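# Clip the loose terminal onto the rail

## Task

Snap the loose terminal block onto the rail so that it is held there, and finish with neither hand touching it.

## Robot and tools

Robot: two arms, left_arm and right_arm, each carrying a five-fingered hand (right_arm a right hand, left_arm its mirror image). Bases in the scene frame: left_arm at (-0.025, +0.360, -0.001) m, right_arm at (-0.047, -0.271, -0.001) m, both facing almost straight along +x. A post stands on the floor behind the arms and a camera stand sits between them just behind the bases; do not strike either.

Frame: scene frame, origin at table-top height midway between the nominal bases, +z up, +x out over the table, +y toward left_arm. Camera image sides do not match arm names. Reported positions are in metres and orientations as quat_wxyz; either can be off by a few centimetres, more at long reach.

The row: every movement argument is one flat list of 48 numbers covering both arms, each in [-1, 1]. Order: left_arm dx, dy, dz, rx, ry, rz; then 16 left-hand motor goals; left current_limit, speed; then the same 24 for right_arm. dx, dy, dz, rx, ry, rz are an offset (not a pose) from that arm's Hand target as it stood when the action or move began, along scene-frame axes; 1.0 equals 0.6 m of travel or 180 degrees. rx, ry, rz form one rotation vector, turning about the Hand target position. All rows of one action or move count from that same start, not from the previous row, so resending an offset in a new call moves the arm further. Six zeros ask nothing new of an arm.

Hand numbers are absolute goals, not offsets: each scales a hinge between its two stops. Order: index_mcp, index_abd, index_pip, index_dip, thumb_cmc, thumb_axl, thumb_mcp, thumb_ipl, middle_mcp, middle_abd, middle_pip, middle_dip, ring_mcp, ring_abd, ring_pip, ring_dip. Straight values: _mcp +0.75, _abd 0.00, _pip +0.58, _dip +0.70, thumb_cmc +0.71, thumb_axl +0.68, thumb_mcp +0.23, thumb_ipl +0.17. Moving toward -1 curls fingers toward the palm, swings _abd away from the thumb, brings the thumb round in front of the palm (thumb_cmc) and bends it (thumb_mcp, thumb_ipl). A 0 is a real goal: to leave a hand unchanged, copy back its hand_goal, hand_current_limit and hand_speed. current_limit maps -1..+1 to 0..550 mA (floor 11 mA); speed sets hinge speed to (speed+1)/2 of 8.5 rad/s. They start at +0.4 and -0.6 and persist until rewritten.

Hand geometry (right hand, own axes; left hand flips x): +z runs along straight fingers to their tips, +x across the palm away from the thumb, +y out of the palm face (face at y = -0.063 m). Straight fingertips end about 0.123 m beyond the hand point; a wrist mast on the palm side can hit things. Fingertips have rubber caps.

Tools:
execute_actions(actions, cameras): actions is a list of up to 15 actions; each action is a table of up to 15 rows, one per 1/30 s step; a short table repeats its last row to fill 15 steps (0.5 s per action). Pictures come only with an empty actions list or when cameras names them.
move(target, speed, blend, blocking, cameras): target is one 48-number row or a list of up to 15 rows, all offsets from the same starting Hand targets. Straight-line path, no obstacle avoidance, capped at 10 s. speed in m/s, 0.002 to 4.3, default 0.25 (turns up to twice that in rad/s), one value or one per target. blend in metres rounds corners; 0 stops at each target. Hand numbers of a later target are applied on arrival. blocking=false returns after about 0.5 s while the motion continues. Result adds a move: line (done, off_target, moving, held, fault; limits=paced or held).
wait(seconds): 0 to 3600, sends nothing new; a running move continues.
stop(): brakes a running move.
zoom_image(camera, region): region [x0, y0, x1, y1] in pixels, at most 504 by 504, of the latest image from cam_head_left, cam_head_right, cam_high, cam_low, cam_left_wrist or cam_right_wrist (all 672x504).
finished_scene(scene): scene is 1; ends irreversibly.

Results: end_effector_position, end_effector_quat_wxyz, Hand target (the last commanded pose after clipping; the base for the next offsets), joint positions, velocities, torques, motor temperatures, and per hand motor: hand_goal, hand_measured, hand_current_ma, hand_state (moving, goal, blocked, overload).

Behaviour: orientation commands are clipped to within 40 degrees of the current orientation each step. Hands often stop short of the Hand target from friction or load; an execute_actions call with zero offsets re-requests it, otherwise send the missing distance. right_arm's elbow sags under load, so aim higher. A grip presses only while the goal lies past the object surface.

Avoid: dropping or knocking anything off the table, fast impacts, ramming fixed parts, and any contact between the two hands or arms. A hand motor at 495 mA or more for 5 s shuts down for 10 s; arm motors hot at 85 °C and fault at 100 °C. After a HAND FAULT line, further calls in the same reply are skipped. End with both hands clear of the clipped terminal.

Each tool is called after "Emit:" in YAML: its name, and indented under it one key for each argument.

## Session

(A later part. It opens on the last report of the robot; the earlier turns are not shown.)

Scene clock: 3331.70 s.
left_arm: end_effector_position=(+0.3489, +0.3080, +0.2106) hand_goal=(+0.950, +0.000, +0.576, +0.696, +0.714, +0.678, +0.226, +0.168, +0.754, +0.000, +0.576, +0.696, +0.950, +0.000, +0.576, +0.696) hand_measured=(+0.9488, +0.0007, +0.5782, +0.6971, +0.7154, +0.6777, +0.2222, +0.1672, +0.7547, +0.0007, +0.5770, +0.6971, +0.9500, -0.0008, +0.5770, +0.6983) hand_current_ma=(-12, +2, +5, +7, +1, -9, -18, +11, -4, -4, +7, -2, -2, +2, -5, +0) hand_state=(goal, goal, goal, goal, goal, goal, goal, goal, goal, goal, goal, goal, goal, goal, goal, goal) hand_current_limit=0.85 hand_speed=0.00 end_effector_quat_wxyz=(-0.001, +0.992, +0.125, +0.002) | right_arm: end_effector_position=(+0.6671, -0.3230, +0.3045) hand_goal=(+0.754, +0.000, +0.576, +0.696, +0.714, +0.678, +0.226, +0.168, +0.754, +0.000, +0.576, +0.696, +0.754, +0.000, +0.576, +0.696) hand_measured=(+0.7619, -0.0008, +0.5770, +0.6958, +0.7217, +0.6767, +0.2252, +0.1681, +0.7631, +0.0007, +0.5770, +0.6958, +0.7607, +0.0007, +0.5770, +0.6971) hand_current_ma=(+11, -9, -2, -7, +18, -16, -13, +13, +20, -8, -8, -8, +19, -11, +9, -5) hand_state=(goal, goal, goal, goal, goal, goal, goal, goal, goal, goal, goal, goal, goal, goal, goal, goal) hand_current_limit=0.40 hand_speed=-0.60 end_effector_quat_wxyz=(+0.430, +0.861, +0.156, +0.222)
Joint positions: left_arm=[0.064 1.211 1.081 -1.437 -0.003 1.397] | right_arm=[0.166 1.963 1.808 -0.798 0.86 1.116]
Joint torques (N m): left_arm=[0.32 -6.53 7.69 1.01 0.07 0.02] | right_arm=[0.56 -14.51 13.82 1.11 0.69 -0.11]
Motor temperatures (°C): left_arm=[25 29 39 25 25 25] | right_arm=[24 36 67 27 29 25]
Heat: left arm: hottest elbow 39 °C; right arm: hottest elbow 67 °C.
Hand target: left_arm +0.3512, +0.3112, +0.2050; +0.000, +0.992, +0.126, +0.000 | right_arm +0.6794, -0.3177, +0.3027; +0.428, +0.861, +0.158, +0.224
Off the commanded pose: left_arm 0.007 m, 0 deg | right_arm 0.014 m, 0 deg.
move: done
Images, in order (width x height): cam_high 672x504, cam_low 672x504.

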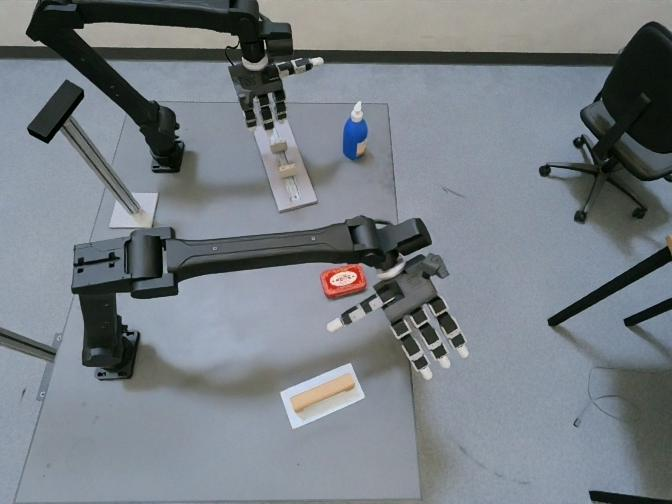

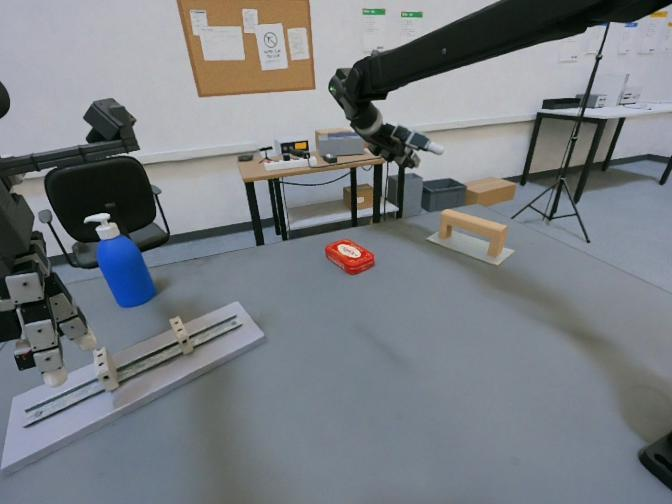

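Emit:
move:
  target:
    - [0,0,-0.05,0,0,0,0.95,0,0.576,0.696,0.714,0.678,0.226,0.168,0.754,0,0.576,0.696,0.95,0,0.576,0.696,0.85,0,0,0,0,0,0,0,0.754,0,0.576,0.696,0.714,0.678,0.226,0.168,0.754,0,0.576,0.696,0.754,0,0.576,0.696,0.4,-0.6]
  speed: 0.08

Emit:
move:
  target:
    - [0,0,-0.0333,0,0,0,0.95,0,0.576,0.696,0.714,0.678,0.226,0.168,0.754,0,0.576,0.696,0.95,0,0.576,0.696,0.85,0,0,0,0,0,0,0,0.754,0,0.576,0.696,0.714,0.678,0.226,0.168,0.754,0,0.576,0.696,0.754,0,0.576,0.696,0.4,-0.6]
  speed: 0.08

Emit:
move:
  target:
    - [0,0,-0.0333,0,0,0,0.95,0,0.576,0.696,0.714,0.678,0.226,0.168,0.754,0,0.576,0.696,0.95,0,0.576,0.696,0.85,0,0,0,0,0,0,0,0.754,0,0.576,0.696,0.714,0.678,0.226,0.168,0.754,0,0.576,0.696,0.754,0,0.576,0.696,0.4,-0.6]
  speed: 0.08

Scene clock: 3341.10 s.
left_arm: end_effector_position=(+0.3493, +0.3081, +0.1809) hand_goal=(+0.950, +0.000, +0.576, +0.696, +0.714, +0.678, +0.226, +0.168, +0.754, +0.000, +0.576, +0.696, +0.950, +0.000, +0.576, +0.696) hand_measured=(+0.9488, -0.0008, +0.5782, +0.6971, +0.7154, +0.6767, +0.2222, +0.1681, +0.7547, +0.0021, +0.5782, +0.6971, +0.9488, -0.0008, +0.5782, +0.6983) hand_current_ma=(-5, +1, +4, +14, +6, -9, -17, +6, -11, -2, +10, -3, -5, +10, -2, +3) hand_state=(goal, goal, goal, goal, goal, goal, goal, goal, goal, goal, goal, goal, goal, goal, goal, goal) hand_current_limit=0.85 hand_speed=0.00 end_effector_quat_wxyz=(-0.001, +0.992, +0.125, +0.003) | right_arm: end_effector_position=(+0.6671, -0.3230, +0.3045) hand_goal=(+0.754, +0.000, +0.576, +0.696, +0.714, +0.678, +0.226, +0.168, +0.754, +0.000, +0.576, +0.696, +0.754, +0.000, +0.576, +0.696) hand_measured=(+0.7619, +0.0007, +0.5757, +0.6958, +0.7217, +0.6777, +0.2262, +0.1672, +0.7631, -0.0023, +0.5770, +0.6958, +0.7607, +0.0007, +0.5770, +0.6958) hand_current_ma=(+5, -8, -5, -3, +16, -10, +5, +13, +21, +4, -6, +9, +16, -4, +3, +11) hand_state=(goal, goal, goal, goal, goal, goal, goal, goal, goal, goal, goal, goal, goal, goal, goal, goal) hand_current_limit=0.40 hand_speed=-0.60 end_effector_quat_wxyz=(+0.430, +0.861, +0.156, +0.222)
Joint positions: left_arm=[0.064 1.226 1.014 -1.354 -0.003 1.397] | right_arm=[0.166 1.963 1.808 -0.798 0.86 1.116]
Joint torques (N m): left_arm=[0.26 -6.83 7.58 1.06 0.07 0.02] | right_arm=[-0.03 -14.68 13.75 1.09 0.69 -0.1]
Motor temperatures (°C): left_arm=[25 29 39 25 25 25] | right_arm=[24 36 67 27 29 25]
Heat: left arm: hottest elbow 39 °C; right arm: hottest elbow 67 °C.
Hand target: left_arm +0.3512, +0.3112, +0.1748; +0.000, +0.992, +0.126, -0.001 | right_arm +0.6794, -0.3177, +0.3027; +0.428, +0.861, +0.158, +0.224
Off the commanded pose: left_arm 0.007 m, 0 deg | right_arm 0.014 m, 0 deg.
move: done

Scene clock: 3341.83 s.
left_arm: end_effector_position=(+0.3526, +0.3081, +0.1737) hand_goal=(+0.950, +0.000, +0.576, +0.696, +0.714, +0.678, +0.226, +0.168, +0.754, +0.000, +0.576, +0.696, +0.950, +0.000, +0.576, +0.696) hand_measured=(+0.9488, -0.0023, +0.5782, +0.6971, +0.7154, +0.6767, +0.2222, +0.1672, +0.7607, -0.0389, +0.5795, +0.6996, +0.9488, -0.0008, +0.5782, +0.6983) hand_current_ma=(-10, -1, +9, +10, +5, -11, -21, +8, +16, -113, +11, +12, -10, +11, -3, +3) hand_state=(goal, goal, goal, goal, goal, goal, goal, goal, goal, blocked, goal, goal, goal, goal, goal, goal) hand_current_limit=0.85 hand_speed=0.00 end_effector_quat_wxyz=(+0.000, +0.992, +0.124, +0.013) | right_arm: end_effector_position=(+0.6671, -0.3230, +0.3045) hand_goal=(+0.754, +0.000, +0.576, +0.696, +0.714, +0.678, +0.226, +0.168, +0.754, +0.000, +0.576, +0.696, +0.754, +0.000, +0.576, +0.696) hand_measured=(+0.7619, +0.0007, +0.5770, +0.6958, +0.7217, +0.6777, +0.2252, +0.1681, +0.7619, -0.0008, +0.5757, +0.6958, +0.7619, +0.0007, +0.5770, +0.6958) hand_current_ma=(-7, +0, +9, -6, +10, +1, +6, +10, +24, +5, +4, +1, +19, -1, +14, +5) hand_state=(goal, goal, goal, goal, goal, goal, goal, goal, goal, goal, goal, goal, goal, goal, goal, goal) hand_current_limit=0.40 hand_speed=-0.60 end_effector_quat_wxyz=(+0.430, +0.861, +0.156, +0.222)
Joint positions: left_arm=[0.064 1.226 0.993 -1.312 -0.002 1.397] | right_arm=[0.166 1.963 1.808 -0.798 0.86 1.116]
Joint torques (N m): left_arm=[0.32 -5.66 6.02 1.55 0.02 0] | right_arm=[-0.21 -14.68 13.64 1.06 0.7 -0.09]
Motor temperatures (°C): left_arm=[25 29 39 25 25 25] | right_arm=[24 36 67 27 29 25]
Heat: left arm: hottest elbow 39 °C; right arm: hottest elbow 67 °C.
Hand target: left_arm +0.3513, +0.3112, +0.1549; +0.000, +0.992, +0.126, +0.000 | right_arm +0.6794, -0.3177, +0.3027; +0.428, +0.861, +0.158, +0.224
Off the commanded pose: left_arm 0.019 m, 2 deg | right_arm 0.014 m, 0 deg.
move: off_target (left_arm)

Scene clock: 3342.60 s.
left_arm: end_effector_position=(+0.3557, +0.3080, +0.1737) hand_goal=(+0.950, +0.000, +0.576, +0.696, +0.714, +0.678, +0.226, +0.168, +0.754, +0.000, +0.576, +0.696, +0.950, +0.000, +0.576, +0.696) hand_measured=(+0.9488, -0.0008, +0.5782, +0.6971, +0.7154, +0.6777, +0.2222, +0.1672, +0.7716, -0.1107, +0.5898, +0.7047, +0.9488, -0.0008, +0.5770, +0.6983) hand_current_ma=(-6, -2, +7, +11, -1, -11, -15, +5, +60, -319, +58, +28, -9, +6, -2, +5) hand_state=(goal, goal, goal, goal, goal, goal, goal, goal, goal, blocked, goal, goal, goal, goal, goal, goal) hand_current_limit=0.85 hand_speed=0.00 end_effector_quat_wxyz=(+0.002, +0.992, +0.124, +0.031) | right_arm: end_effector_position=(+0.6671, -0.3230, +0.3045) hand_goal=(+0.754, +0.000, +0.576, +0.696, +0.714, +0.678, +0.226, +0.168, +0.754, +0.000, +0.576, +0.696, +0.754, +0.000, +0.576, +0.696) hand_measured=(+0.7619, +0.0007, +0.5770, +0.6958, +0.7217, +0.6767, +0.2252, +0.1681, +0.7619, -0.0008, +0.5770, +0.6958, +0.7619, +0.0007, +0.5770, +0.6958) hand_current_ma=(-2, -6, -15, -13, +14, -8, -3, +16, +8, +0, -13, -10, +17, -7, +9, -7) hand_state=(goal, goal, goal, goal, goal, goal, goal, goal, goal, goal, goal, goal, goal, goal, goal, goal) hand_current_limit=0.40 hand_speed=-0.60 end_effector_quat_wxyz=(+0.430, +0.861, +0.156, +0.222)
Joint positions: left_arm=[0.064 1.211 0.975 -1.273 0 1.398] | right_arm=[0.166 1.963 1.808 -0.798 0.86 1.116]
Joint torques (N m): left_arm=[0.38 -3.49 4.25 2.06 -0.04 0.01] | right_arm=[0.03 -14.74 13.87 0.87 0.69 -0.11]
Motor temperatures (°C): left_arm=[25 29 39 25 25 25] | right_arm=[24 36 67 27 29 25]
Heat: left arm: hottest elbow 39 °C; right arm: hottest elbow 67 °C.
Hand target: left_arm +0.3513, +0.3112, +0.1350; +0.000, +0.992, +0.126, +0.000 | right_arm +0.6794, -0.3177, +0.3027; +0.428, +0.861, +0.158, +0.224
Off the commanded pose: left_arm 0.039 m, 4 deg | right_arm 0.014 m, 0 deg.
move: off_target (left_arm)

Emit:
move:
  target:
    - [0,0,0.1167,0,0,0,0.95,0,0.576,0.696,0.714,0.678,0.226,0.168,0.754,0,0.576,0.696,0.95,0,0.576,0.696,0.85,0,0,0,0,0,0,0,0.754,0,0.576,0.696,0.714,0.678,0.226,0.168,0.754,0,0.576,0.696,0.754,0,0.576,0.696,0.4,-0.6]
    - [0.058,0.015,0.1333,0,0,0,0.95,0,0.576,0.696,0.714,0.678,0.226,0.168,0.754,0,0.576,0.696,0.95,0,0.576,0.696,0.85,0,0,0,0,0,0,0,0.754,0,0.576,0.696,0.714,0.678,0.226,0.168,0.754,0,0.576,0.696,0.754,0,0.576,0.696,0.4,-0.6]
    - [0.058,0.015,0.1,0,0,0,0.95,0,0.576,0.696,0.714,0.678,0.226,0.168,0.754,0,0.576,0.696,0.95,0,0.576,0.696,0.85,0,0,0,0,0,0,0,0.754,0,0.576,0.696,0.714,0.678,0.226,0.168,0.754,0,0.576,0.696,0.754,0,0.576,0.696,0.4,-0.6]
  speed: 0.12
  cameras: ["cam_low","cam_high"]

Emit:
zoom_image:
  camera: "cam_low"
  region: [50, 310, 170, 400]

Scene clock: 3356.87 s.
left_arm: end_effector_position=(+0.3818, +0.3152, +0.2002) hand_goal=(+0.950, +0.000, +0.576, +0.696, +0.714, +0.678, +0.226, +0.168, +0.754, +0.000, +0.576, +0.696, +0.950, +0.000, +0.576, +0.696) hand_measured=(+0.9488, -0.0023, +0.5782, +0.6971, +0.7154, +0.6767, +0.2222, +0.1681, +0.7547, +0.0051, +0.5782, +0.6971, +0.9488, -0.0008, +0.5770, +0.6983) hand_current_ma=(-3, +0, +10, +8, +2, -10, -16, +11, -6, +2, +10, -2, -6, +12, -3, +0) hand_state=(goal, goal, goal, goal, goal, goal, goal, goal, goal, goal, goal, goal, goal, goal, goal, goal) hand_current_limit=0.85 hand_speed=0.00 end_effector_quat_wxyz=(+0.000, +0.992, +0.124, +0.001) | right_arm: end_effector_position=(+0.6671, -0.3230, +0.3045) hand_goal=(+0.754, +0.000, +0.576, +0.696, +0.714, +0.678, +0.226, +0.168, +0.754, +0.000, +0.576, +0.696, +0.754, +0.000, +0.576, +0.696) hand_measured=(+0.7619, +0.0007, +0.5757, +0.6971, +0.7217, +0.6777, +0.2262, +0.1672, +0.7631, -0.0008, +0.5770, +0.6971, +0.7631, -0.0008, +0.5757, +0.6945) hand_current_ma=(+4, +0, -4, -20, +21, -13, +6, +2, +12, +3, -1, +1, +29, -7, +9, -10) hand_state=(goal, goal, goal, goal, goal, goal, goal, goal, goal, goal, goal, goal, goal, goal, goal, goal) hand_current_limit=0.40 hand_speed=-0.60 end_effector_quat_wxyz=(+0.430, +0.861, +0.156, +0.222)
Joint positions: left_arm=[0.079 1.307 1.136 -1.398 0 1.413] | right_arm=[0.166 1.963 1.808 -0.798 0.86 1.116]
Joint torques (N m): left_arm=[0.5 -7.82 8.13 1.01 -0.05 0.02] | right_arm=[0.38 -15.03 13.83 0.9 0.68 -0.09]
Motor temperatures (°C): left_arm=[25 29 38 25 25 25] | right_arm=[24 36 67 27 29 25]
Heat: left arm: hottest elbow 38 °C; right arm: hottest elbow 67 °C.
Hand target: left_arm +0.3861, +0.3203, +0.1950; +0.000, +0.992, +0.126, +0.000 | right_arm +0.6794, -0.3177, +0.3027; +0.428, +0.861, +0.158, +0.224
Off the commanded pose: left_arm 0.008 m, 0 deg | right_arm 0.014 m, 0 deg.
move: done
Images, in order (width x height): cam_high 672x504, cam_low 672x504.

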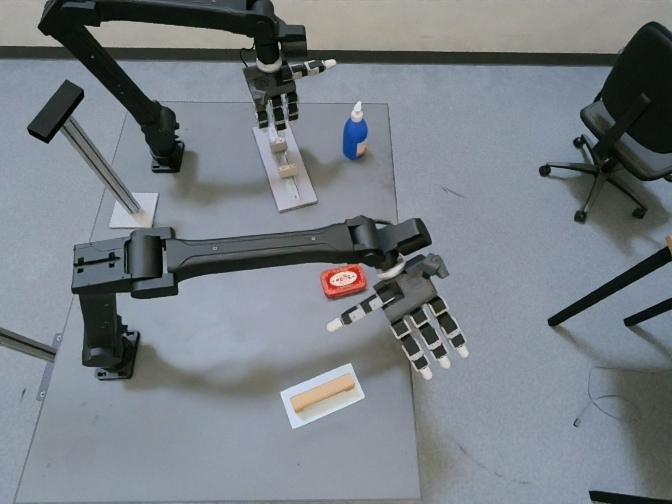

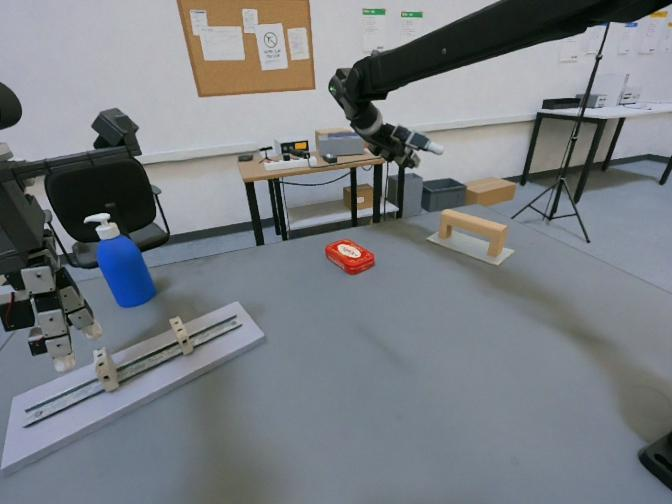

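Scaled by 4.200.

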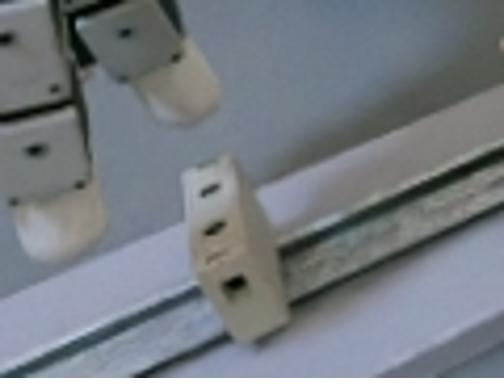

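Emit:
zoom_image:
  camera: "cam_low"
  region: [85, 340, 135, 400]

Scaled by 8.400.

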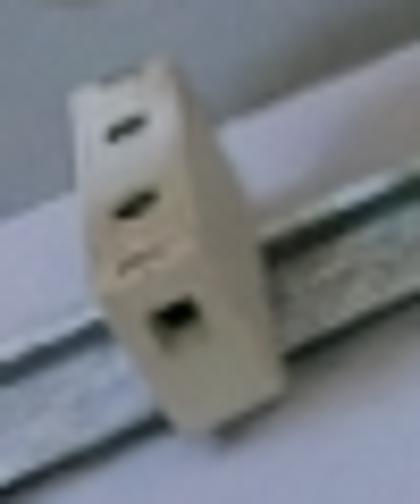

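Emit:
move:
  target:
    - [0,0,-0.0667,0,0,0,0.95,0,0.576,0.696,0.714,0.678,0.226,0.168,0.754,0,0.576,0.696,0.95,0,0.576,0.696,0.85,0,0,0,0,0,0,0,0.754,0,0.576,0.696,0.714,0.678,0.226,0.168,0.754,0,0.576,0.696,0.754,0,0.576,0.696,0.4,-0.6]
  speed: 0.08

Emit:
move:
  target:
    - [0,0,-0.05,0,0,0,0.95,0,0.576,0.696,0.714,0.678,0.226,0.168,0.754,0,0.576,0.696,0.95,0,0.576,0.696,0.85,0,0,0,0,0,0,0,0.754,0,0.576,0.696,0.714,0.678,0.226,0.168,0.754,0,0.576,0.696,0.754,0,0.576,0.696,0.4,-0.6]
  speed: 0.08

Scene clock: 3375.60 s.
left_arm: end_effector_position=(+0.3862, +0.3154, +0.1737) hand_goal=(+0.950, +0.000, +0.576, +0.696, +0.714, +0.678, +0.226, +0.168, +0.754, +0.000, +0.576, +0.696, +0.950, +0.000, +0.576, +0.696) hand_measured=(+0.9488, -0.0023, +0.5782, +0.6971, +0.7154, +0.6777, +0.2222, +0.1672, +0.7595, -0.0433, +0.5808, +0.7009, +0.9476, +0.0007, +0.5782, +0.6983) hand_current_ma=(-14, -5, +9, +6, +0, -7, -24, +3, +11, -116, +18, +13, -6, +11, -1, -5) hand_state=(goal, goal, goal, goal, goal, goal, goal, goal, goal, blocked, goal, goal, goal, goal, goal, goal) hand_current_limit=0.85 hand_speed=0.00 end_effector_quat_wxyz=(+0.001, +0.992, +0.123, +0.011) | right_arm: end_effector_position=(+0.6671, -0.3230, +0.3045) hand_goal=(+0.754, +0.000, +0.576, +0.696, +0.714, +0.678, +0.226, +0.168, +0.754, +0.000, +0.576, +0.696, +0.754, +0.000, +0.576, +0.696) hand_measured=(+0.7619, -0.0008, +0.5770, +0.6958, +0.7217, +0.6777, +0.2262, +0.1672, +0.7619, -0.0008, +0.5770, +0.6958, +0.7619, +0.0007, +0.5770, +0.6958) hand_current_ma=(+2, -8, -10, -22, +29, -13, +5, +8, +21, -5, -7, +0, +14, -3, +2, -1) hand_state=(goal, goal, goal, goal, goal, goal, goal, goal, goal, goal, goal, goal, goal, goal, goal, goal) hand_current_limit=0.40 hand_speed=-0.60 end_effector_quat_wxyz=(+0.430, +0.861, +0.156, +0.222)
Joint positions: left_arm=[0.079 1.321 1.076 -1.304 0.001 1.413] | right_arm=[0.166 1.963 1.808 -0.798 0.86 1.116]
Joint torques (N m): left_arm=[0.44 -7.18 6.23 1.58 -0.08 0.01] | right_arm=[-0.21 -15.09 13.71 1.01 0.69 -0.1]
Motor temperatures (°C): left_arm=[25 28 38 25 24 25] | right_arm=[24 36 68 27 29 25]
Heat: left arm: hottest elbow 38 °C; right arm: hottest elbow 68 °C.
Hand target: left_arm +0.3861, +0.3203, +0.1550; +0.000, +0.992, +0.126, +0.000 | right_arm +0.6794, -0.3177, +0.3027; +0.428, +0.861, +0.158, +0.224
Off the commanded pose: left_arm 0.019 m, 1 deg | right_arm 0.014 m, 0 deg.
move: off_target (left_arm)

Scene clock: 3376.50 s.
left_arm: end_effector_position=(+0.3902, +0.3156, +0.1734) hand_goal=(+0.950, +0.000, +0.576, +0.696, +0.714, +0.678, +0.226, +0.168, +0.754, +0.000, +0.576, +0.696, +0.950, +0.000, +0.576, +0.696) hand_measured=(+0.9488, -0.0023, +0.5782, +0.6971, +0.7154, +0.6777, +0.2222, +0.1672, +0.7703, -0.1429, +0.5911, +0.7073, +0.9488, +0.0007, +0.5782, +0.6983) hand_current_ma=(-12, -8, +8, +13, -4, -12, -16, +8, +59, -414, +57, +41, -8, +11, -7, +1) hand_state=(goal, goal, goal, goal, goal, goal, goal, goal, goal, blocked, goal, goal, goal, goal, goal, goal) hand_current_limit=0.85 hand_speed=0.00 end_effector_quat_wxyz=(+0.002, +0.992, +0.123, +0.038) | right_arm: end_effector_position=(+0.6671, -0.3230, +0.3045) hand_goal=(+0.754, +0.000, +0.576, +0.696, +0.714, +0.678, +0.226, +0.168, +0.754, +0.000, +0.576, +0.696, +0.754, +0.000, +0.576, +0.696) hand_measured=(+0.7631, +0.0007, +0.5770, +0.6958, +0.7217, +0.6767, +0.2252, +0.1681, +0.7619, +0.0007, +0.5770, +0.6971, +0.7619, -0.0008, +0.5770, +0.6958) hand_current_ma=(+7, -7, -12, -15, +16, -8, +7, +3, +15, +4, -11, -8, +15, +6, +10, -6) hand_state=(goal, goal, goal, goal, goal, goal, goal, goal, goal, goal, goal, goal, goal, goal, goal, goal) hand_current_limit=0.40 hand_speed=-0.60 end_effector_quat_wxyz=(+0.430, +0.861, +0.156, +0.222)
Joint positions: left_arm=[0.079 1.298 1.047 -1.243 0.002 1.413] | right_arm=[0.166 1.963 1.808 -0.798 0.86 1.116]
Joint torques (N m): left_arm=[0.5 -3.66 3.9 2.19 -0.11 0.02] | right_arm=[0.03 -14.97 13.81 1.09 0.71 -0.08]
Motor temperatures (°C): left_arm=[25 28 38 25 24 25] | right_arm=[24 36 68 27 29 25]
Heat: left arm: hottest elbow 38 °C; right arm: hottest elbow 68 °C.
Hand target: left_arm +0.3861, +0.3203, +0.1250; +0.000, +0.992, +0.126, +0.000 | right_arm +0.6794, -0.3177, +0.3027; +0.428, +0.861, +0.158, +0.224
Off the commanded pose: left_arm 0.049 m, 4 deg | right_arm 0.014 m, 0 deg.
move: off_target (left_arm)

Emit:
move:
  target:
    - [0,0,0.15,0,0,0,0.95,0,0.576,0.696,0.714,0.678,0.226,0.168,0.754,0,0.576,0.696,0.95,0,0.576,0.696,0.85,0,0,0,0,0,0,0,0.754,0,0.576,0.696,0.714,0.678,0.226,0.168,0.754,0,0.576,0.696,0.754,0,0.576,0.696,0.4,-0.6]
    - [0.05,-0.1936,0.15,0,0,0,0.95,0,0.576,0.696,0.714,0.678,0.226,0.168,0.754,0,0.576,0.696,0.95,0,0.576,0.696,0.85,0,0,0,0,0,0,0,0.754,0,0.576,0.696,0.714,0.678,0.226,0.168,0.754,0,0.576,0.696,0.754,0,0.576,0.696,0.4,-0.6]
    - [0.05,-0.1936,0.1167,0,0,0,0.95,0,0.576,0.696,0.714,0.678,0.226,0.168,0.754,0,0.576,0.696,0.95,0,0.576,0.696,0.85,0,0,0,0,0,0,0,0.754,0,0.576,0.696,0.714,0.678,0.226,0.168,0.754,0,0.576,0.696,0.754,0,0.576,0.696,0.4,-0.6]
  speed: 0.15
  cameras: ["cam_low","cam_high"]

Emit:
zoom_image:
  camera: "cam_low"
  region: [80, 290, 220, 400]

Scene clock: 3391.50 s.
left_arm: end_effector_position=(+0.4126, +0.2086, +0.2016) hand_goal=(+0.950, +0.000, +0.576, +0.696, +0.714, +0.678, +0.226, +0.168, +0.754, +0.000, +0.576, +0.696, +0.950, +0.000, +0.576, +0.696) hand_measured=(+0.9476, -0.0023, +0.5770, +0.6971, +0.7154, +0.6767, +0.2222, +0.1672, +0.7547, +0.0036, +0.5782, +0.6983, +0.9476, -0.0008, +0.5782, +0.6983) hand_current_ma=(-8, +2, +10, +11, +5, -9, -17, +11, -7, +0, +11, -3, -4, +14, -2, +3) hand_state=(goal, goal, goal, goal, goal, goal, goal, goal, goal, goal, goal, goal, goal, goal, goal, goal) hand_current_limit=0.85 hand_speed=0.00 end_effector_quat_wxyz=(+0.002, +0.992, +0.127, +0.001) | right_arm: end_effector_position=(+0.6671, -0.3230, +0.3045) hand_goal=(+0.754, +0.000, +0.576, +0.696, +0.714, +0.678, +0.226, +0.168, +0.754, +0.000, +0.576, +0.696, +0.754, +0.000, +0.576, +0.696) hand_measured=(+0.7607, -0.0008, +0.5770, +0.6971, +0.7217, +0.6777, +0.2252, +0.1672, +0.7619, +0.0007, +0.5770, +0.6958, +0.7619, +0.0007, +0.5770, +0.6958) hand_current_ma=(-3, +3, +2, -13, +10, -11, +0, +9, +28, -11, +4, -4, +23, -7, +4, -6) hand_state=(goal, goal, goal, goal, goal, goal, goal, goal, goal, goal, goal, goal, goal, goal, goal, goal) hand_current_limit=0.40 hand_speed=-0.60 end_effector_quat_wxyz=(+0.430, +0.861, +0.156, +0.222)
Joint positions: left_arm=[-0.196 1.399 1.227 -1.395 0.003 1.133] | right_arm=[0.166 1.963 1.808 -0.798 0.86 1.116]
Joint torques (N m): left_arm=[-1.26 -9.05 8.09 0.91 -0.17 -0.12] | right_arm=[0.15 -14.74 13.85 1.02 0.69 -0.09]
Motor temperatures (°C): left_arm=[25 28 38 25 24 25] | right_arm=[24 36 68 27 29 25]
Heat: left arm: hottest elbow 38 °C; right arm: hottest elbow 68 °C.
Hand target: left_arm +0.4160, +0.2042, +0.1948; +0.000, +0.992, +0.126, -0.001 | right_arm +0.6794, -0.3177, +0.3027; +0.428, +0.861, +0.158, +0.224
Off the commanded pose: left_arm 0.009 m, 0 deg | right_arm 0.014 m, 0 deg.
move: done
Images, in order (width x height): cam_high 672x504, cam_low 672x504.

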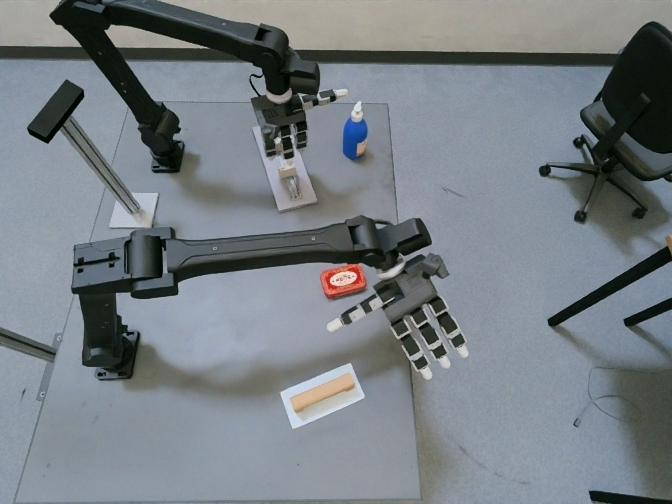

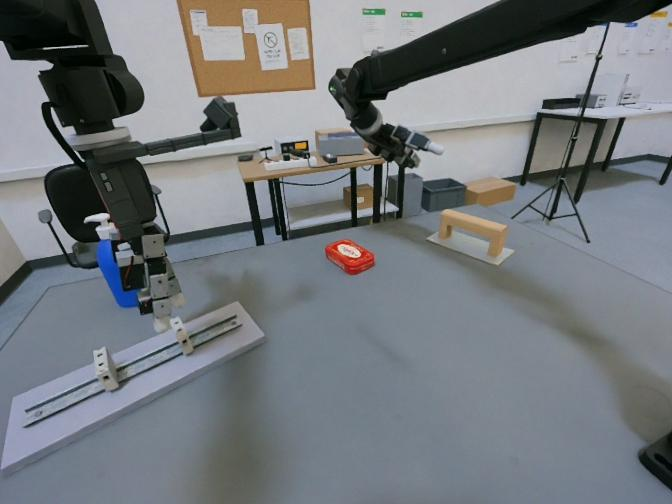

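Scaled by 3.600.

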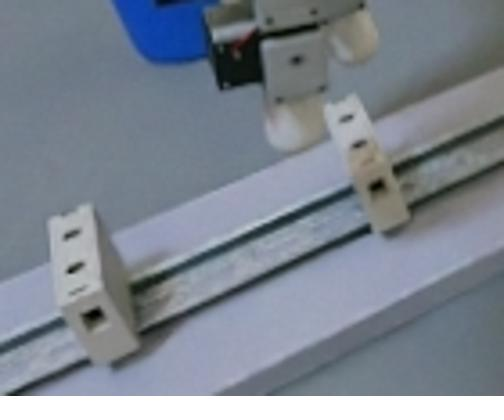

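Emit:
move:
  target:
    - [0.002,-0.008,-0.0667,0,0,0,0.95,0,0.576,0.696,0.714,0.678,0.226,0.168,0.754,0,0.576,0.696,0.95,0,0.576,0.696,0.85,0,0,0,0,0,0,0,0.754,0,0.576,0.696,0.714,0.678,0.226,0.168,0.754,0,0.576,0.696,0.754,0,0.576,0.696,0.4,-0.6]
  speed: 0.08
  cameras: ["cam_low"]

Scene clock: 3396.80 s.
left_arm: end_effector_position=(+0.4170, +0.2046, +0.1641) hand_goal=(+0.950, +0.000, +0.576, +0.696, +0.714, +0.678, +0.226, +0.168, +0.754, +0.000, +0.576, +0.696, +0.950, +0.000, +0.576, +0.696) hand_measured=(+0.9488, -0.0023, +0.5782, +0.6971, +0.7154, +0.6767, +0.2222, +0.1681, +0.7511, +0.0021, +0.5757, +0.6983, +0.9476, -0.0008, +0.5782, +0.6983) hand_current_ma=(-16, -3, +8, +14, +4, -5, -17, +6, -26, -5, +5, +2, -12, +9, -7, +4) hand_state=(goal, goal, goal, goal, goal, goal, goal, goal, goal, goal, goal, goal, goal, goal, goal, goal) hand_current_limit=0.85 hand_speed=0.00 end_effector_quat_wxyz=(+0.003, +0.992, +0.128, +0.004) | right_arm: end_effector_position=(+0.6671, -0.3230, +0.3045) hand_goal=(+0.754, +0.000, +0.576, +0.696, +0.714, +0.678, +0.226, +0.168, +0.754, +0.000, +0.576, +0.696, +0.754, +0.000, +0.576, +0.696) hand_measured=(+0.7607, -0.0008, +0.5757, +0.6958, +0.7217, +0.6767, +0.2262, +0.1681, +0.7631, +0.0007, +0.5770, +0.6945, +0.7619, -0.0008, +0.5770, +0.6958) hand_current_ma=(+2, -11, -1, -23, +20, -16, +9, +4, +27, +7, +0, +9, +20, -4, +6, +5) hand_state=(goal, goal, goal, goal, goal, goal, goal, goal, goal, goal, goal, goal, goal, goal, goal, goal) hand_current_limit=0.40 hand_speed=-0.60 end_effector_quat_wxyz=(+0.430, +0.861, +0.156, +0.222)
Joint positions: left_arm=[-0.204 1.43 1.158 -1.289 0.003 1.122] | right_arm=[0.166 1.963 1.808 -0.798 0.86 1.116]
Joint torques (N m): left_arm=[-1.44 -9.47 7.51 1.17 -0.17 -0.1] | right_arm=[-0.09 -14.27 13.89 0.85 0.67 -0.12]
Motor temperatures (°C): left_arm=[25 28 38 25 24 25] | right_arm=[24 36 68 27 29 25]
Heat: left arm: hottest elbow 38 °C; right arm: hottest elbow 68 °C.
Hand target: left_arm +0.4173, +0.1993, +0.1550; +0.000, +0.992, +0.126, +0.000 | right_arm +0.6794, -0.3177, +0.3027; +0.428, +0.861, +0.158, +0.224
Off the commanded pose: left_arm 0.011 m, 1 deg | right_arm 0.014 m, 0 deg.
move: off_target (left_arm)

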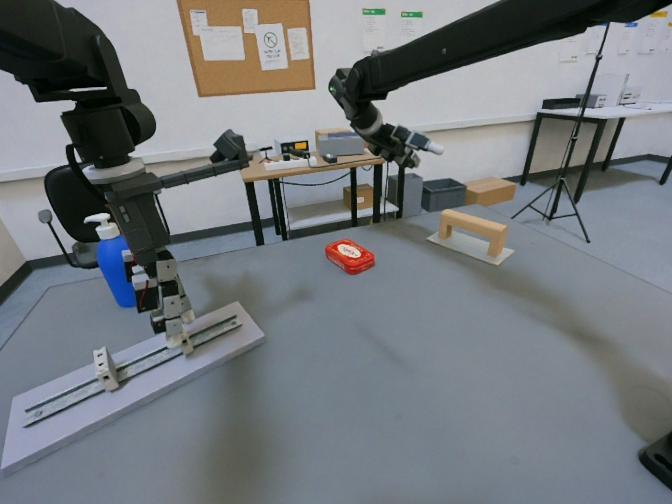

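Emit:
zoom_image:
  camera: "cam_low"
  region: [130, 280, 210, 370]

Scaled by 5.600.

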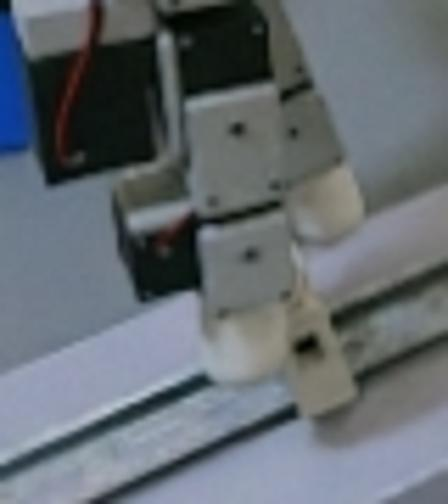

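Emit:
move:
  target:
    - [0,0,0.0667,0,0,0,0.95,0,0.576,0.696,0.714,0.678,0.226,0.168,0.754,0,0.576,0.696,0.95,0,0.576,0.696,0.85,0,0,0,0,0,0,0,0.754,0,0.576,0.696,0.714,0.678,0.226,0.168,0.754,0,0.576,0.696,0.754,0,0.576,0.696,0.4,-0.6]
    - [-0.0072,0.0275,0.06,0,0,0,0.95,0,0.576,0.696,0.714,0.678,0.226,0.168,0.754,0,0.576,0.696,0.95,0,0.576,0.696,0.85,0,0,0,0,0,0,0,0.754,0,0.576,0.696,0.714,0.678,0.226,0.168,0.754,0,0.576,0.696,0.754,0,0.576,0.696,0.4,-0.6]
  speed: 0.12
  cameras: ["cam_low","cam_high"]

Emit:
zoom_image:
  camera: "cam_low"
  region: [130, 280, 210, 370]

Emit:
zoom_image:
  camera: "cam_high"
  region: [245, 120, 315, 190]

Scene clock: 3448.80 s.
left_arm: end_effector_position=(+0.4071, +0.2112, +0.1804) hand_goal=(+0.950, +0.000, +0.576, +0.696, +0.714, +0.678, +0.226, +0.168, +0.754, +0.000, +0.576, +0.696, +0.950, +0.000, +0.576, +0.696) hand_measured=(+0.9488, -0.0008, +0.5782, +0.6983, +0.7154, +0.6767, +0.2222, +0.1672, +0.7486, +0.0065, +0.5731, +0.6920, +0.9488, +0.0007, +0.5770, +0.6983) hand_current_ma=(-7, +7, +6, +6, +4, -6, -18, +7, -25, +9, -12, -18, -14, +11, -7, +7) hand_state=(goal, goal, goal, goal, goal, goal, goal, goal, goal, goal, goal, goal, goal, goal, goal, goal) hand_current_limit=0.85 hand_speed=0.00 end_effector_quat_wxyz=(-0.002, +0.992, +0.124, -0.012) | right_arm: end_effector_position=(+0.6671, -0.3230, +0.3045) hand_goal=(+0.754, +0.000, +0.576, +0.696, +0.714, +0.678, +0.226, +0.168, +0.754, +0.000, +0.576, +0.696, +0.754, +0.000, +0.576, +0.696) hand_measured=(+0.7619, +0.0007, +0.5770, +0.6971, +0.7217, +0.6777, +0.2262, +0.1681, +0.7619, +0.0007, +0.5757, +0.6958, +0.7619, +0.0007, +0.5770, +0.6958) hand_current_ma=(+7, +3, -7, -2, +25, -8, +6, +5, +19, -8, -14, -6, +20, +5, +15, +7) hand_state=(goal, goal, goal, goal, goal, goal, goal, goal, goal, goal, goal, goal, goal, goal, goal, goal) hand_current_limit=0.40 hand_speed=-0.60 end_effector_quat_wxyz=(+0.430, +0.861, +0.156, +0.222)
Joint positions: left_arm=[-0.191 1.413 1.189 -1.372 0.003 1.142] | right_arm=[0.166 1.963 1.808 -0.798 0.86 1.116]
Joint torques (N m): left_arm=[0.44 -11.22 9.17 0.5 -0.18 0.05] | right_arm=[-0.03 -14.68 13.82 1.01 0.66 -0.09]
Motor temperatures (°C): left_arm=[25 28 37 25 24 25] | right_arm=[24 36 68 27 29 25]
Heat: left arm: hottest elbow 37 °C; right arm: hottest elbow 68 °C.
Hand target: left_arm +0.4129, +0.2159, +0.1909; +0.000, +0.992, +0.126, +0.000 | right_arm +0.6794, -0.3177, +0.3027; +0.428, +0.861, +0.158, +0.224
Off the commanded pose: left_arm 0.013 m, 1 deg | right_arm 0.014 m, 0 deg.
move: off_target (left_arm)
Images, in order (width x height): cam_high 672x504, cam_low 672x504.

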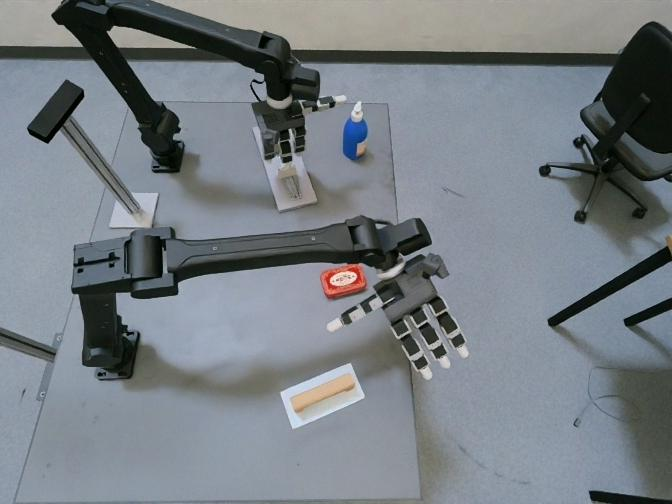

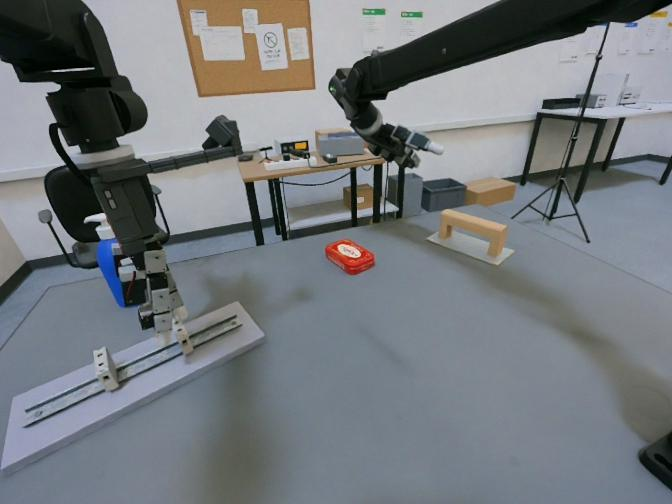

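Scaled by 5.600.

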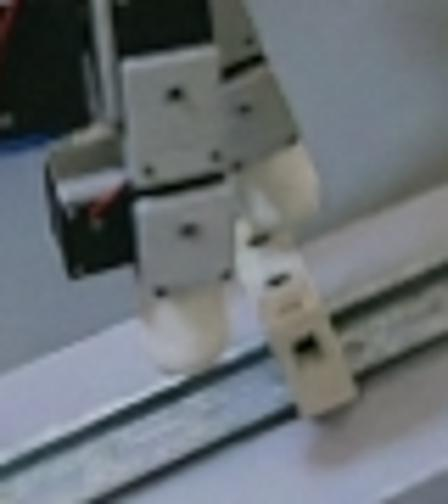

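Scaled by 7.200.

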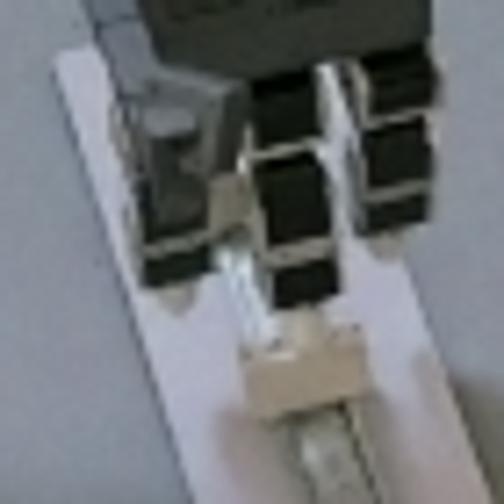

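Emit:
move:
  target:
    - [0,0,0.025,0,0,0,0.95,0,0.576,0.696,0.714,0.678,0.226,0.168,0.754,0,0.576,0.696,0.95,0,0.576,0.696,0.85,0,0,0,0,0,0,0,0.754,0,0.576,0.696,0.714,0.678,0.226,0.168,0.754,0,0.576,0.696,0.754,0,0.576,0.696,0.4,-0.6]
  speed: 0.12

Emit:
move:
  target:
    - [0,0,-0.0848,0,0,0,0.95,0,0.576,0.696,0.714,0.678,0.226,0.168,0.754,0,0.576,0.696,0.95,0,0.576,0.696,0.85,0,0,0,0,0,0,0,0.754,0,0.576,0.696,0.714,0.678,0.226,0.168,0.754,0,0.576,0.696,0.754,0,0.576,0.696,0.4,-0.6]
  speed: 0.08
  cameras: ["cam_low"]

Emit:
zoom_image:
  camera: "cam_low"
  region: [130, 280, 210, 370]

Scene clock: 3460.60 s.
left_arm: end_effector_position=(+0.4012, +0.2122, +0.1841) hand_goal=(+0.950, +0.000, +0.576, +0.696, +0.714, +0.678, +0.226, +0.168, +0.754, +0.000, +0.576, +0.696, +0.950, +0.000, +0.576, +0.696) hand_measured=(+0.9476, -0.0008, +0.5782, +0.6971, +0.7154, +0.6777, +0.2212, +0.1672, +0.7486, +0.0065, +0.5731, +0.6920, +0.9476, +0.0007, +0.5770, +0.6983) hand_current_ma=(-13, +3, +11, +11, +4, -14, -16, +9, -30, +5, -10, -17, -10, +10, -4, +3) hand_state=(goal, goal, goal, goal, goal, goal, goal, goal, goal, goal, goal, goal, goal, goal, goal, goal) hand_current_limit=0.85 hand_speed=0.00 end_effector_quat_wxyz=(-0.005, +0.992, +0.124, -0.021) | right_arm: end_effector_position=(+0.6671, -0.3230, +0.3045) hand_goal=(+0.754, +0.000, +0.576, +0.696, +0.714, +0.678, +0.226, +0.168, +0.754, +0.000, +0.576, +0.696, +0.754, +0.000, +0.576, +0.696) hand_measured=(+0.7619, -0.0008, +0.5770, +0.6958, +0.7230, +0.6767, +0.2262, +0.1681, +0.7619, -0.0008, +0.5770, +0.6958, +0.7619, -0.0008, +0.5770, +0.6971) hand_current_ma=(+11, -6, +0, -1, +23, -2, +11, +6, +12, -4, +3, +2, +31, -10, +16, +8) hand_state=(goal, goal, goal, goal, goal, goal, goal, goal, goal, goal, goal, goal, goal, goal, goal, goal) hand_current_limit=0.40 hand_speed=-0.60 end_effector_quat_wxyz=(+0.430, +0.861, +0.156, +0.222)
Joint positions: left_arm=[-0.191 1.407 1.194 -1.401 0.003 1.143] | right_arm=[0.166 1.963 1.808 -0.798 0.86 1.116]
Joint torques (N m): left_arm=[0.5 -11.46 11.18 0.16 -0.18 0.01] | right_arm=[0.32 -14.45 13.71 1.03 0.69 -0.1]
Motor temperatures (°C): left_arm=[25 28 38 25 24 25] | right_arm=[24 36 68 27 29 25]
Heat: left arm: hottest elbow 38 °C; right arm: hottest elbow 68 °C.
Hand target: left_arm +0.4130, +0.2159, +0.2059; +0.000, +0.992, +0.126, +0.000 | right_arm +0.6794, -0.3177, +0.3027; +0.428, +0.861, +0.158, +0.224
Off the commanded pose: left_arm 0.025 m, 2 deg | right_arm 0.014 m, 0 deg.
move: off_target (left_arm)

Scene clock: 3461.80 s.
left_arm: end_effector_position=(+0.4119, +0.2101, +0.1684) hand_goal=(+0.950, +0.000, +0.576, +0.696, +0.714, +0.678, +0.226, +0.168, +0.754, +0.000, +0.576, +0.696, +0.950, +0.000, +0.576, +0.696) hand_measured=(+0.9488, -0.0023, +0.5782, +0.6971, +0.7154, +0.6777, +0.2222, +0.1681, +0.7390, -0.0037, +0.5680, +0.6920, +0.9488, -0.0008, +0.5770, +0.6971) hand_current_ma=(-11, -7, +7, +14, -4, -13, -24, +5, -75, -22, -25, -23, -9, +7, -8, +2) hand_state=(goal, goal, goal, goal, goal, goal, goal, goal, goal, goal, goal, goal, goal, goal, goal, goal) hand_current_limit=0.85 hand_speed=0.00 end_effector_quat_wxyz=(+0.005, +0.992, +0.124, +0.009) | right_arm: end_effector_position=(+0.6671, -0.3230, +0.3045) hand_goal=(+0.754, +0.000, +0.576, +0.696, +0.714, +0.678, +0.226, +0.168, +0.754, +0.000, +0.576, +0.696, +0.754, +0.000, +0.576, +0.696) hand_measured=(+0.7619, -0.0008, +0.5770, +0.6971, +0.7217, +0.6777, +0.2252, +0.1681, +0.7631, -0.0008, +0.5770, +0.6958, +0.7607, -0.0008, +0.5770, +0.6958) hand_current_ma=(-2, -9, -8, -8, +16, -16, +5, +7, +21, -2, -4, -1, +22, +5, +8, -7) hand_state=(goal, goal, goal, goal, goal, goal, goal, goal, goal, goal, goal, goal, goal, goal, goal, goal) hand_current_limit=0.40 hand_speed=-0.60 end_effector_quat_wxyz=(+0.430, +0.861, +0.156, +0.222)
Joint positions: left_arm=[-0.191 1.407 1.143 -1.287 0.004 1.143] | right_arm=[0.166 1.963 1.808 -0.798 0.86 1.116]
Joint torques (N m): left_arm=[0.62 -8.88 7.2 0.88 -0.18 0.02] | right_arm=[0.44 -14.68 13.76 0.99 0.74 -0.11]
Motor temperatures (°C): left_arm=[25 28 38 25 24 25] | right_arm=[24 36 68 27 29 25]
Heat: left arm: hottest elbow 38 °C; right arm: hottest elbow 68 °C.
Hand target: left_arm +0.4129, +0.2158, +0.1551; +0.000, +0.992, +0.126, +0.000 | right_arm +0.6794, -0.3177, +0.3027; +0.428, +0.861, +0.158, +0.224
Off the commanded pose: left_arm 0.015 m, 1 deg | right_arm 0.014 m, 0 deg.
move: off_target (left_arm)

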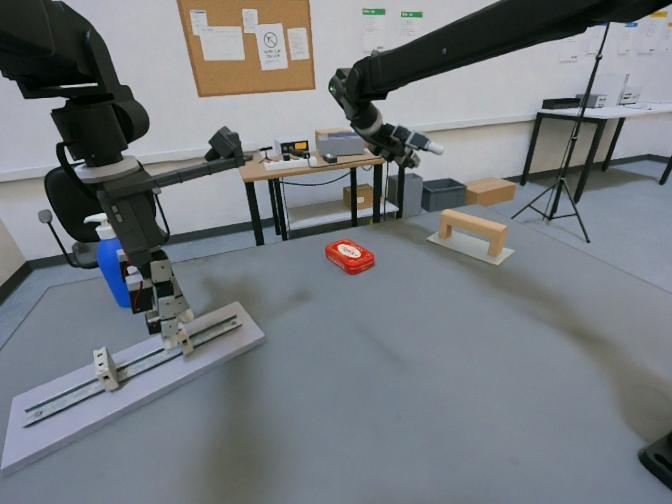

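Scaled by 5.600.

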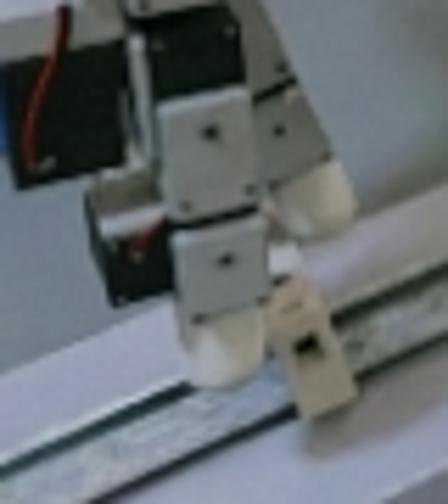

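Emit:
move:
  target:
    - [0,0,0.13,0,0,0,0.95,0,0.576,0.696,0.714,0.678,0.226,0.168,0.754,0,0.576,0.696,0.95,0,0.576,0.696,0.85,0,0,0,0,0,0,0,0.754,0,0.576,0.696,0.714,0.678,0.226,0.168,0.754,0,0.576,0.696,0.754,0,0.576,0.696,0.4,-0.6]
    - [-0.0067,0.0248,0.13,0,0,0,0.95,0,0.576,0.696,0.714,0.678,0.226,0.168,0.754,0,0.576,0.696,0.95,0,0.576,0.696,0.85,0,0,0,0,0,0,0,0.754,0,0.576,0.696,0.714,0.678,0.226,0.168,0.754,0,0.576,0.696,0.754,0,0.576,0.696,0.4,-0.6]
    - [-0.0067,0.0248,0.0667,0,0,0,0.95,0,0.576,0.696,0.714,0.678,0.226,0.168,0.754,0,0.576,0.696,0.95,0,0.576,0.696,0.85,0,0,0,0,0,0,0,0.754,0,0.576,0.696,0.714,0.678,0.226,0.168,0.754,0,0.576,0.696,0.754,0,0.576,0.696,0.4,-0.6]
  speed: 0.12
  cameras: ["cam_low","cam_high"]

Emit:
zoom_image:
  camera: "cam_low"
  region: [130, 280, 210, 370]

Emit:
zoom_image:
  camera: "cam_high"
  region: [245, 120, 315, 190]

Scene clock: 3477.00 s.
left_arm: end_effector_position=(+0.4066, +0.2263, +0.1985) hand_goal=(+0.950, +0.000, +0.576, +0.696, +0.714, +0.678, +0.226, +0.168, +0.754, +0.000, +0.576, +0.696, +0.950, +0.000, +0.576, +0.696) hand_measured=(+0.9476, +0.0007, +0.5782, +0.6971, +0.7154, +0.6777, +0.2222, +0.1672, +0.7498, +0.0051, +0.5718, +0.6920, +0.9476, +0.0007, +0.5770, +0.6983) hand_current_ma=(-6, +2, +11, +11, -5, -17, -19, +6, -24, +4, -13, -19, -15, +11, -4, +1) hand_state=(goal, goal, goal, goal, goal, goal, goal, goal, goal, goal, goal, goal, goal, goal, goal, goal) hand_current_limit=0.85 hand_speed=0.00 end_effector_quat_wxyz=(+0.001, +0.992, +0.125, -0.002) | right_arm: end_effector_position=(+0.6671, -0.3230, +0.3045) hand_goal=(+0.754, +0.000, +0.576, +0.696, +0.714, +0.678, +0.226, +0.168, +0.754, +0.000, +0.576, +0.696, +0.754, +0.000, +0.576, +0.696) hand_measured=(+0.7619, -0.0008, +0.5757, +0.6945, +0.7217, +0.6777, +0.2262, +0.1672, +0.7619, +0.0007, +0.5770, +0.6958, +0.7619, -0.0008, +0.5757, +0.6971) hand_current_ma=(+13, -7, -9, -14, +14, -11, +7, +4, +13, -2, -3, +1, +21, -6, +9, +1) hand_state=(goal, goal, goal, goal, goal, goal, goal, goal, goal, goal, goal, goal, goal, goal, goal, goal) hand_current_limit=0.40 hand_speed=-0.60 end_effector_quat_wxyz=(+0.430, +0.861, +0.156, +0.222)
Joint positions: left_arm=[-0.154 1.383 1.204 -1.395 0.002 1.178] | right_arm=[0.166 1.963 1.808 -0.798 0.86 1.116]
Joint torques (N m): left_arm=[0.44 -9.88 7.66 0.96 -0.11 0.02] | right_arm=[-0.03 -14.33 13.71 0.95 0.7 -0.11]
Motor temperatures (°C): left_arm=[25 28 39 25 24 25] | right_arm=[24 36 68 27 29 25]
Heat: left arm: hottest elbow 39 °C; right arm: hottest elbow 68 °C.
Hand target: left_arm +0.4089, +0.2307, +0.1951; +0.000, +0.992, +0.126, +0.000 | right_arm +0.6794, -0.3177, +0.3027; +0.428, +0.861, +0.158, +0.224
Off the commanded pose: left_arm 0.006 m, 0 deg | right_arm 0.014 m, 0 deg.
move: done
Images, in order (width x height): cam_high 672x504, cam_low 672x504.

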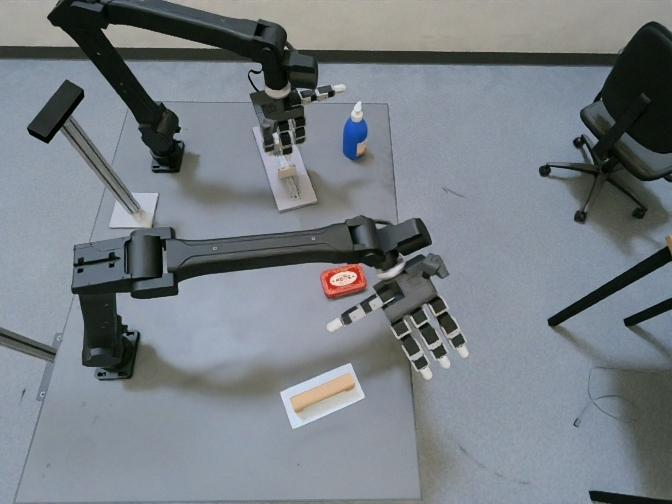

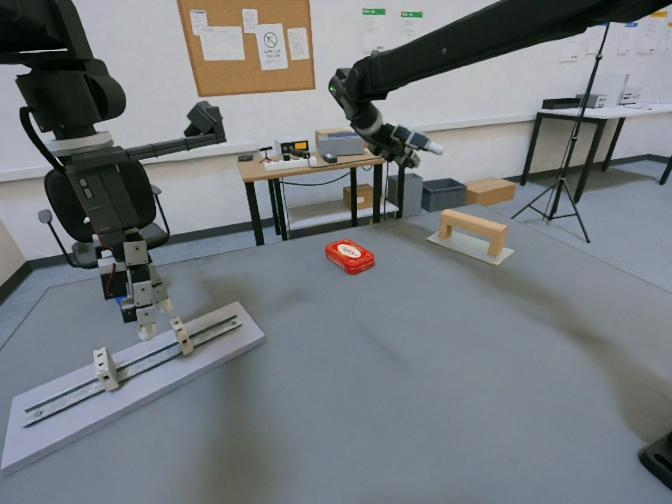

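Scaled by 5.600.

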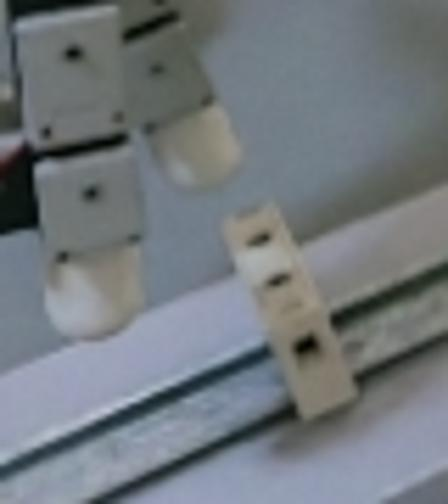

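Scaled by 7.200.

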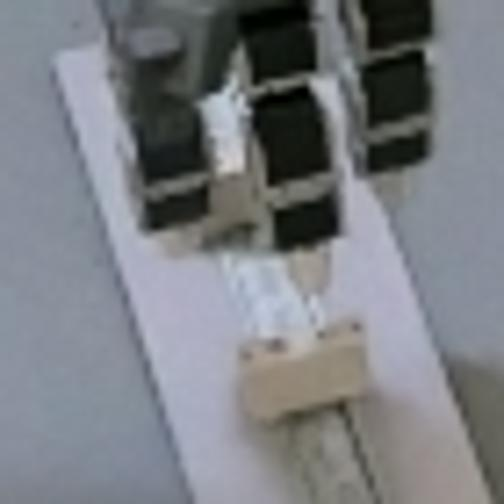

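Emit:
move:
  target:
    - [0.005,-0.0243,0,0,0,0,0.95,0,0.576,0.696,0.714,0.678,0.226,0.168,0.754,0,0.576,0.696,0.95,0,0.576,0.696,0.85,0,0,0,0,0,0,0,0.754,0,0.576,0.696,0.714,0.678,0.226,0.168,0.754,0,0.576,0.696,0.754,0,0.576,0.696,0.4,-0.6]
  speed: 0.12
  cameras: ["cam_low"]

Emit:
zoom_image:
  camera: "cam_low"
  region: [130, 280, 210, 370]

Scene clock: 3488.40 s.
left_arm: end_effector_position=(+0.4063, +0.2220, +0.1985) hand_goal=(+0.950, +0.000, +0.576, +0.696, +0.714, +0.678, +0.226, +0.168, +0.754, +0.000, +0.576, +0.696, +0.950, +0.000, +0.576, +0.696) hand_measured=(+0.9488, +0.0007, +0.5782, +0.6983, +0.7154, +0.6767, +0.2222, +0.1681, +0.7498, +0.0065, +0.5731, +0.6920, +0.9476, +0.0007, +0.5770, +0.6971) hand_current_ma=(-10, +0, +4, +4, +1, -10, -19, +9, -29, +2, -11, -13, -10, +9, -3, +0) hand_state=(goal, goal, goal, goal, goal, goal, goal, goal, goal, goal, goal, goal, goal, goal, goal, goal) hand_current_limit=0.85 hand_speed=0.00 end_effector_quat_wxyz=(+0.001, +0.992, +0.128, -0.002) | right_arm: end_effector_position=(+0.6671, -0.3230, +0.3045) hand_goal=(+0.754, +0.000, +0.576, +0.696, +0.714, +0.678, +0.226, +0.168, +0.754, +0.000, +0.576, +0.696, +0.754, +0.000, +0.576, +0.696) hand_measured=(+0.7607, +0.0007, +0.5757, +0.6958, +0.7217, +0.6767, +0.2262, +0.1672, +0.7631, -0.0008, +0.5770, +0.6958, +0.7619, +0.0007, +0.5770, +0.6958) hand_current_ma=(-1, -3, +3, +0, +26, -15, -2, +13, +19, +6, +5, +4, +26, +6, +10, -6) hand_state=(goal, goal, goal, goal, goal, goal, goal, goal, goal, goal, goal, goal, goal, goal, goal, goal) hand_current_limit=0.40 hand_speed=-0.60 end_effector_quat_wxyz=(+0.430, +0.861, +0.156, +0.222)
Joint positions: left_arm=[-0.166 1.383 1.204 -1.395 0.002 1.16] | right_arm=[0.166 1.963 1.808 -0.798 0.86 1.116]
Joint torques (N m): left_arm=[-1.44 -8.76 8.68 0.99 -0.12 -0.11] | right_arm=[-0.09 -14.56 13.81 0.96 0.68 -0.09]
Motor temperatures (°C): left_arm=[25 28 39 25 24 25] | right_arm=[24 36 68 27 29 25]
Heat: left arm: hottest elbow 39 °C; right arm: hottest elbow 68 °C.
Hand target: left_arm +0.4119, +0.2161, +0.1951; +0.000, +0.992, +0.126, +0.000 | right_arm +0.6794, -0.3177, +0.3027; +0.428, +0.861, +0.158, +0.224
Off the commanded pose: left_arm 0.009 m, 0 deg | right_arm 0.014 m, 0 deg.
move: done

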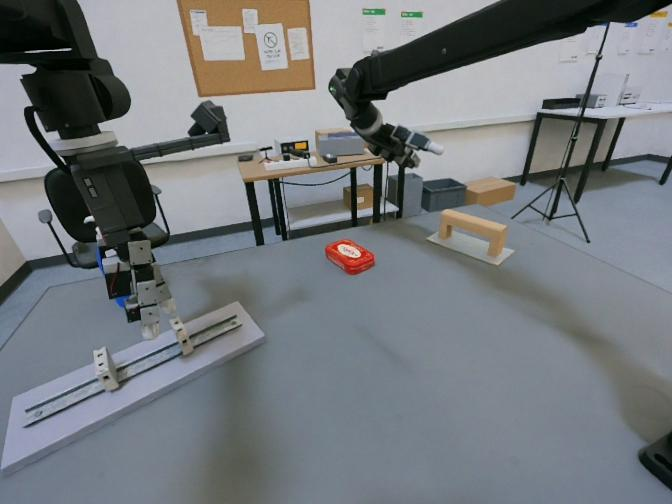

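Scaled by 5.600.

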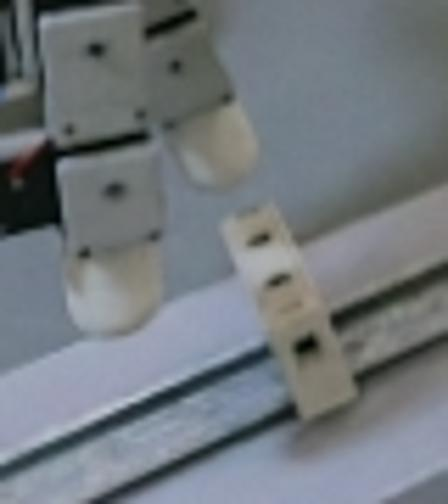

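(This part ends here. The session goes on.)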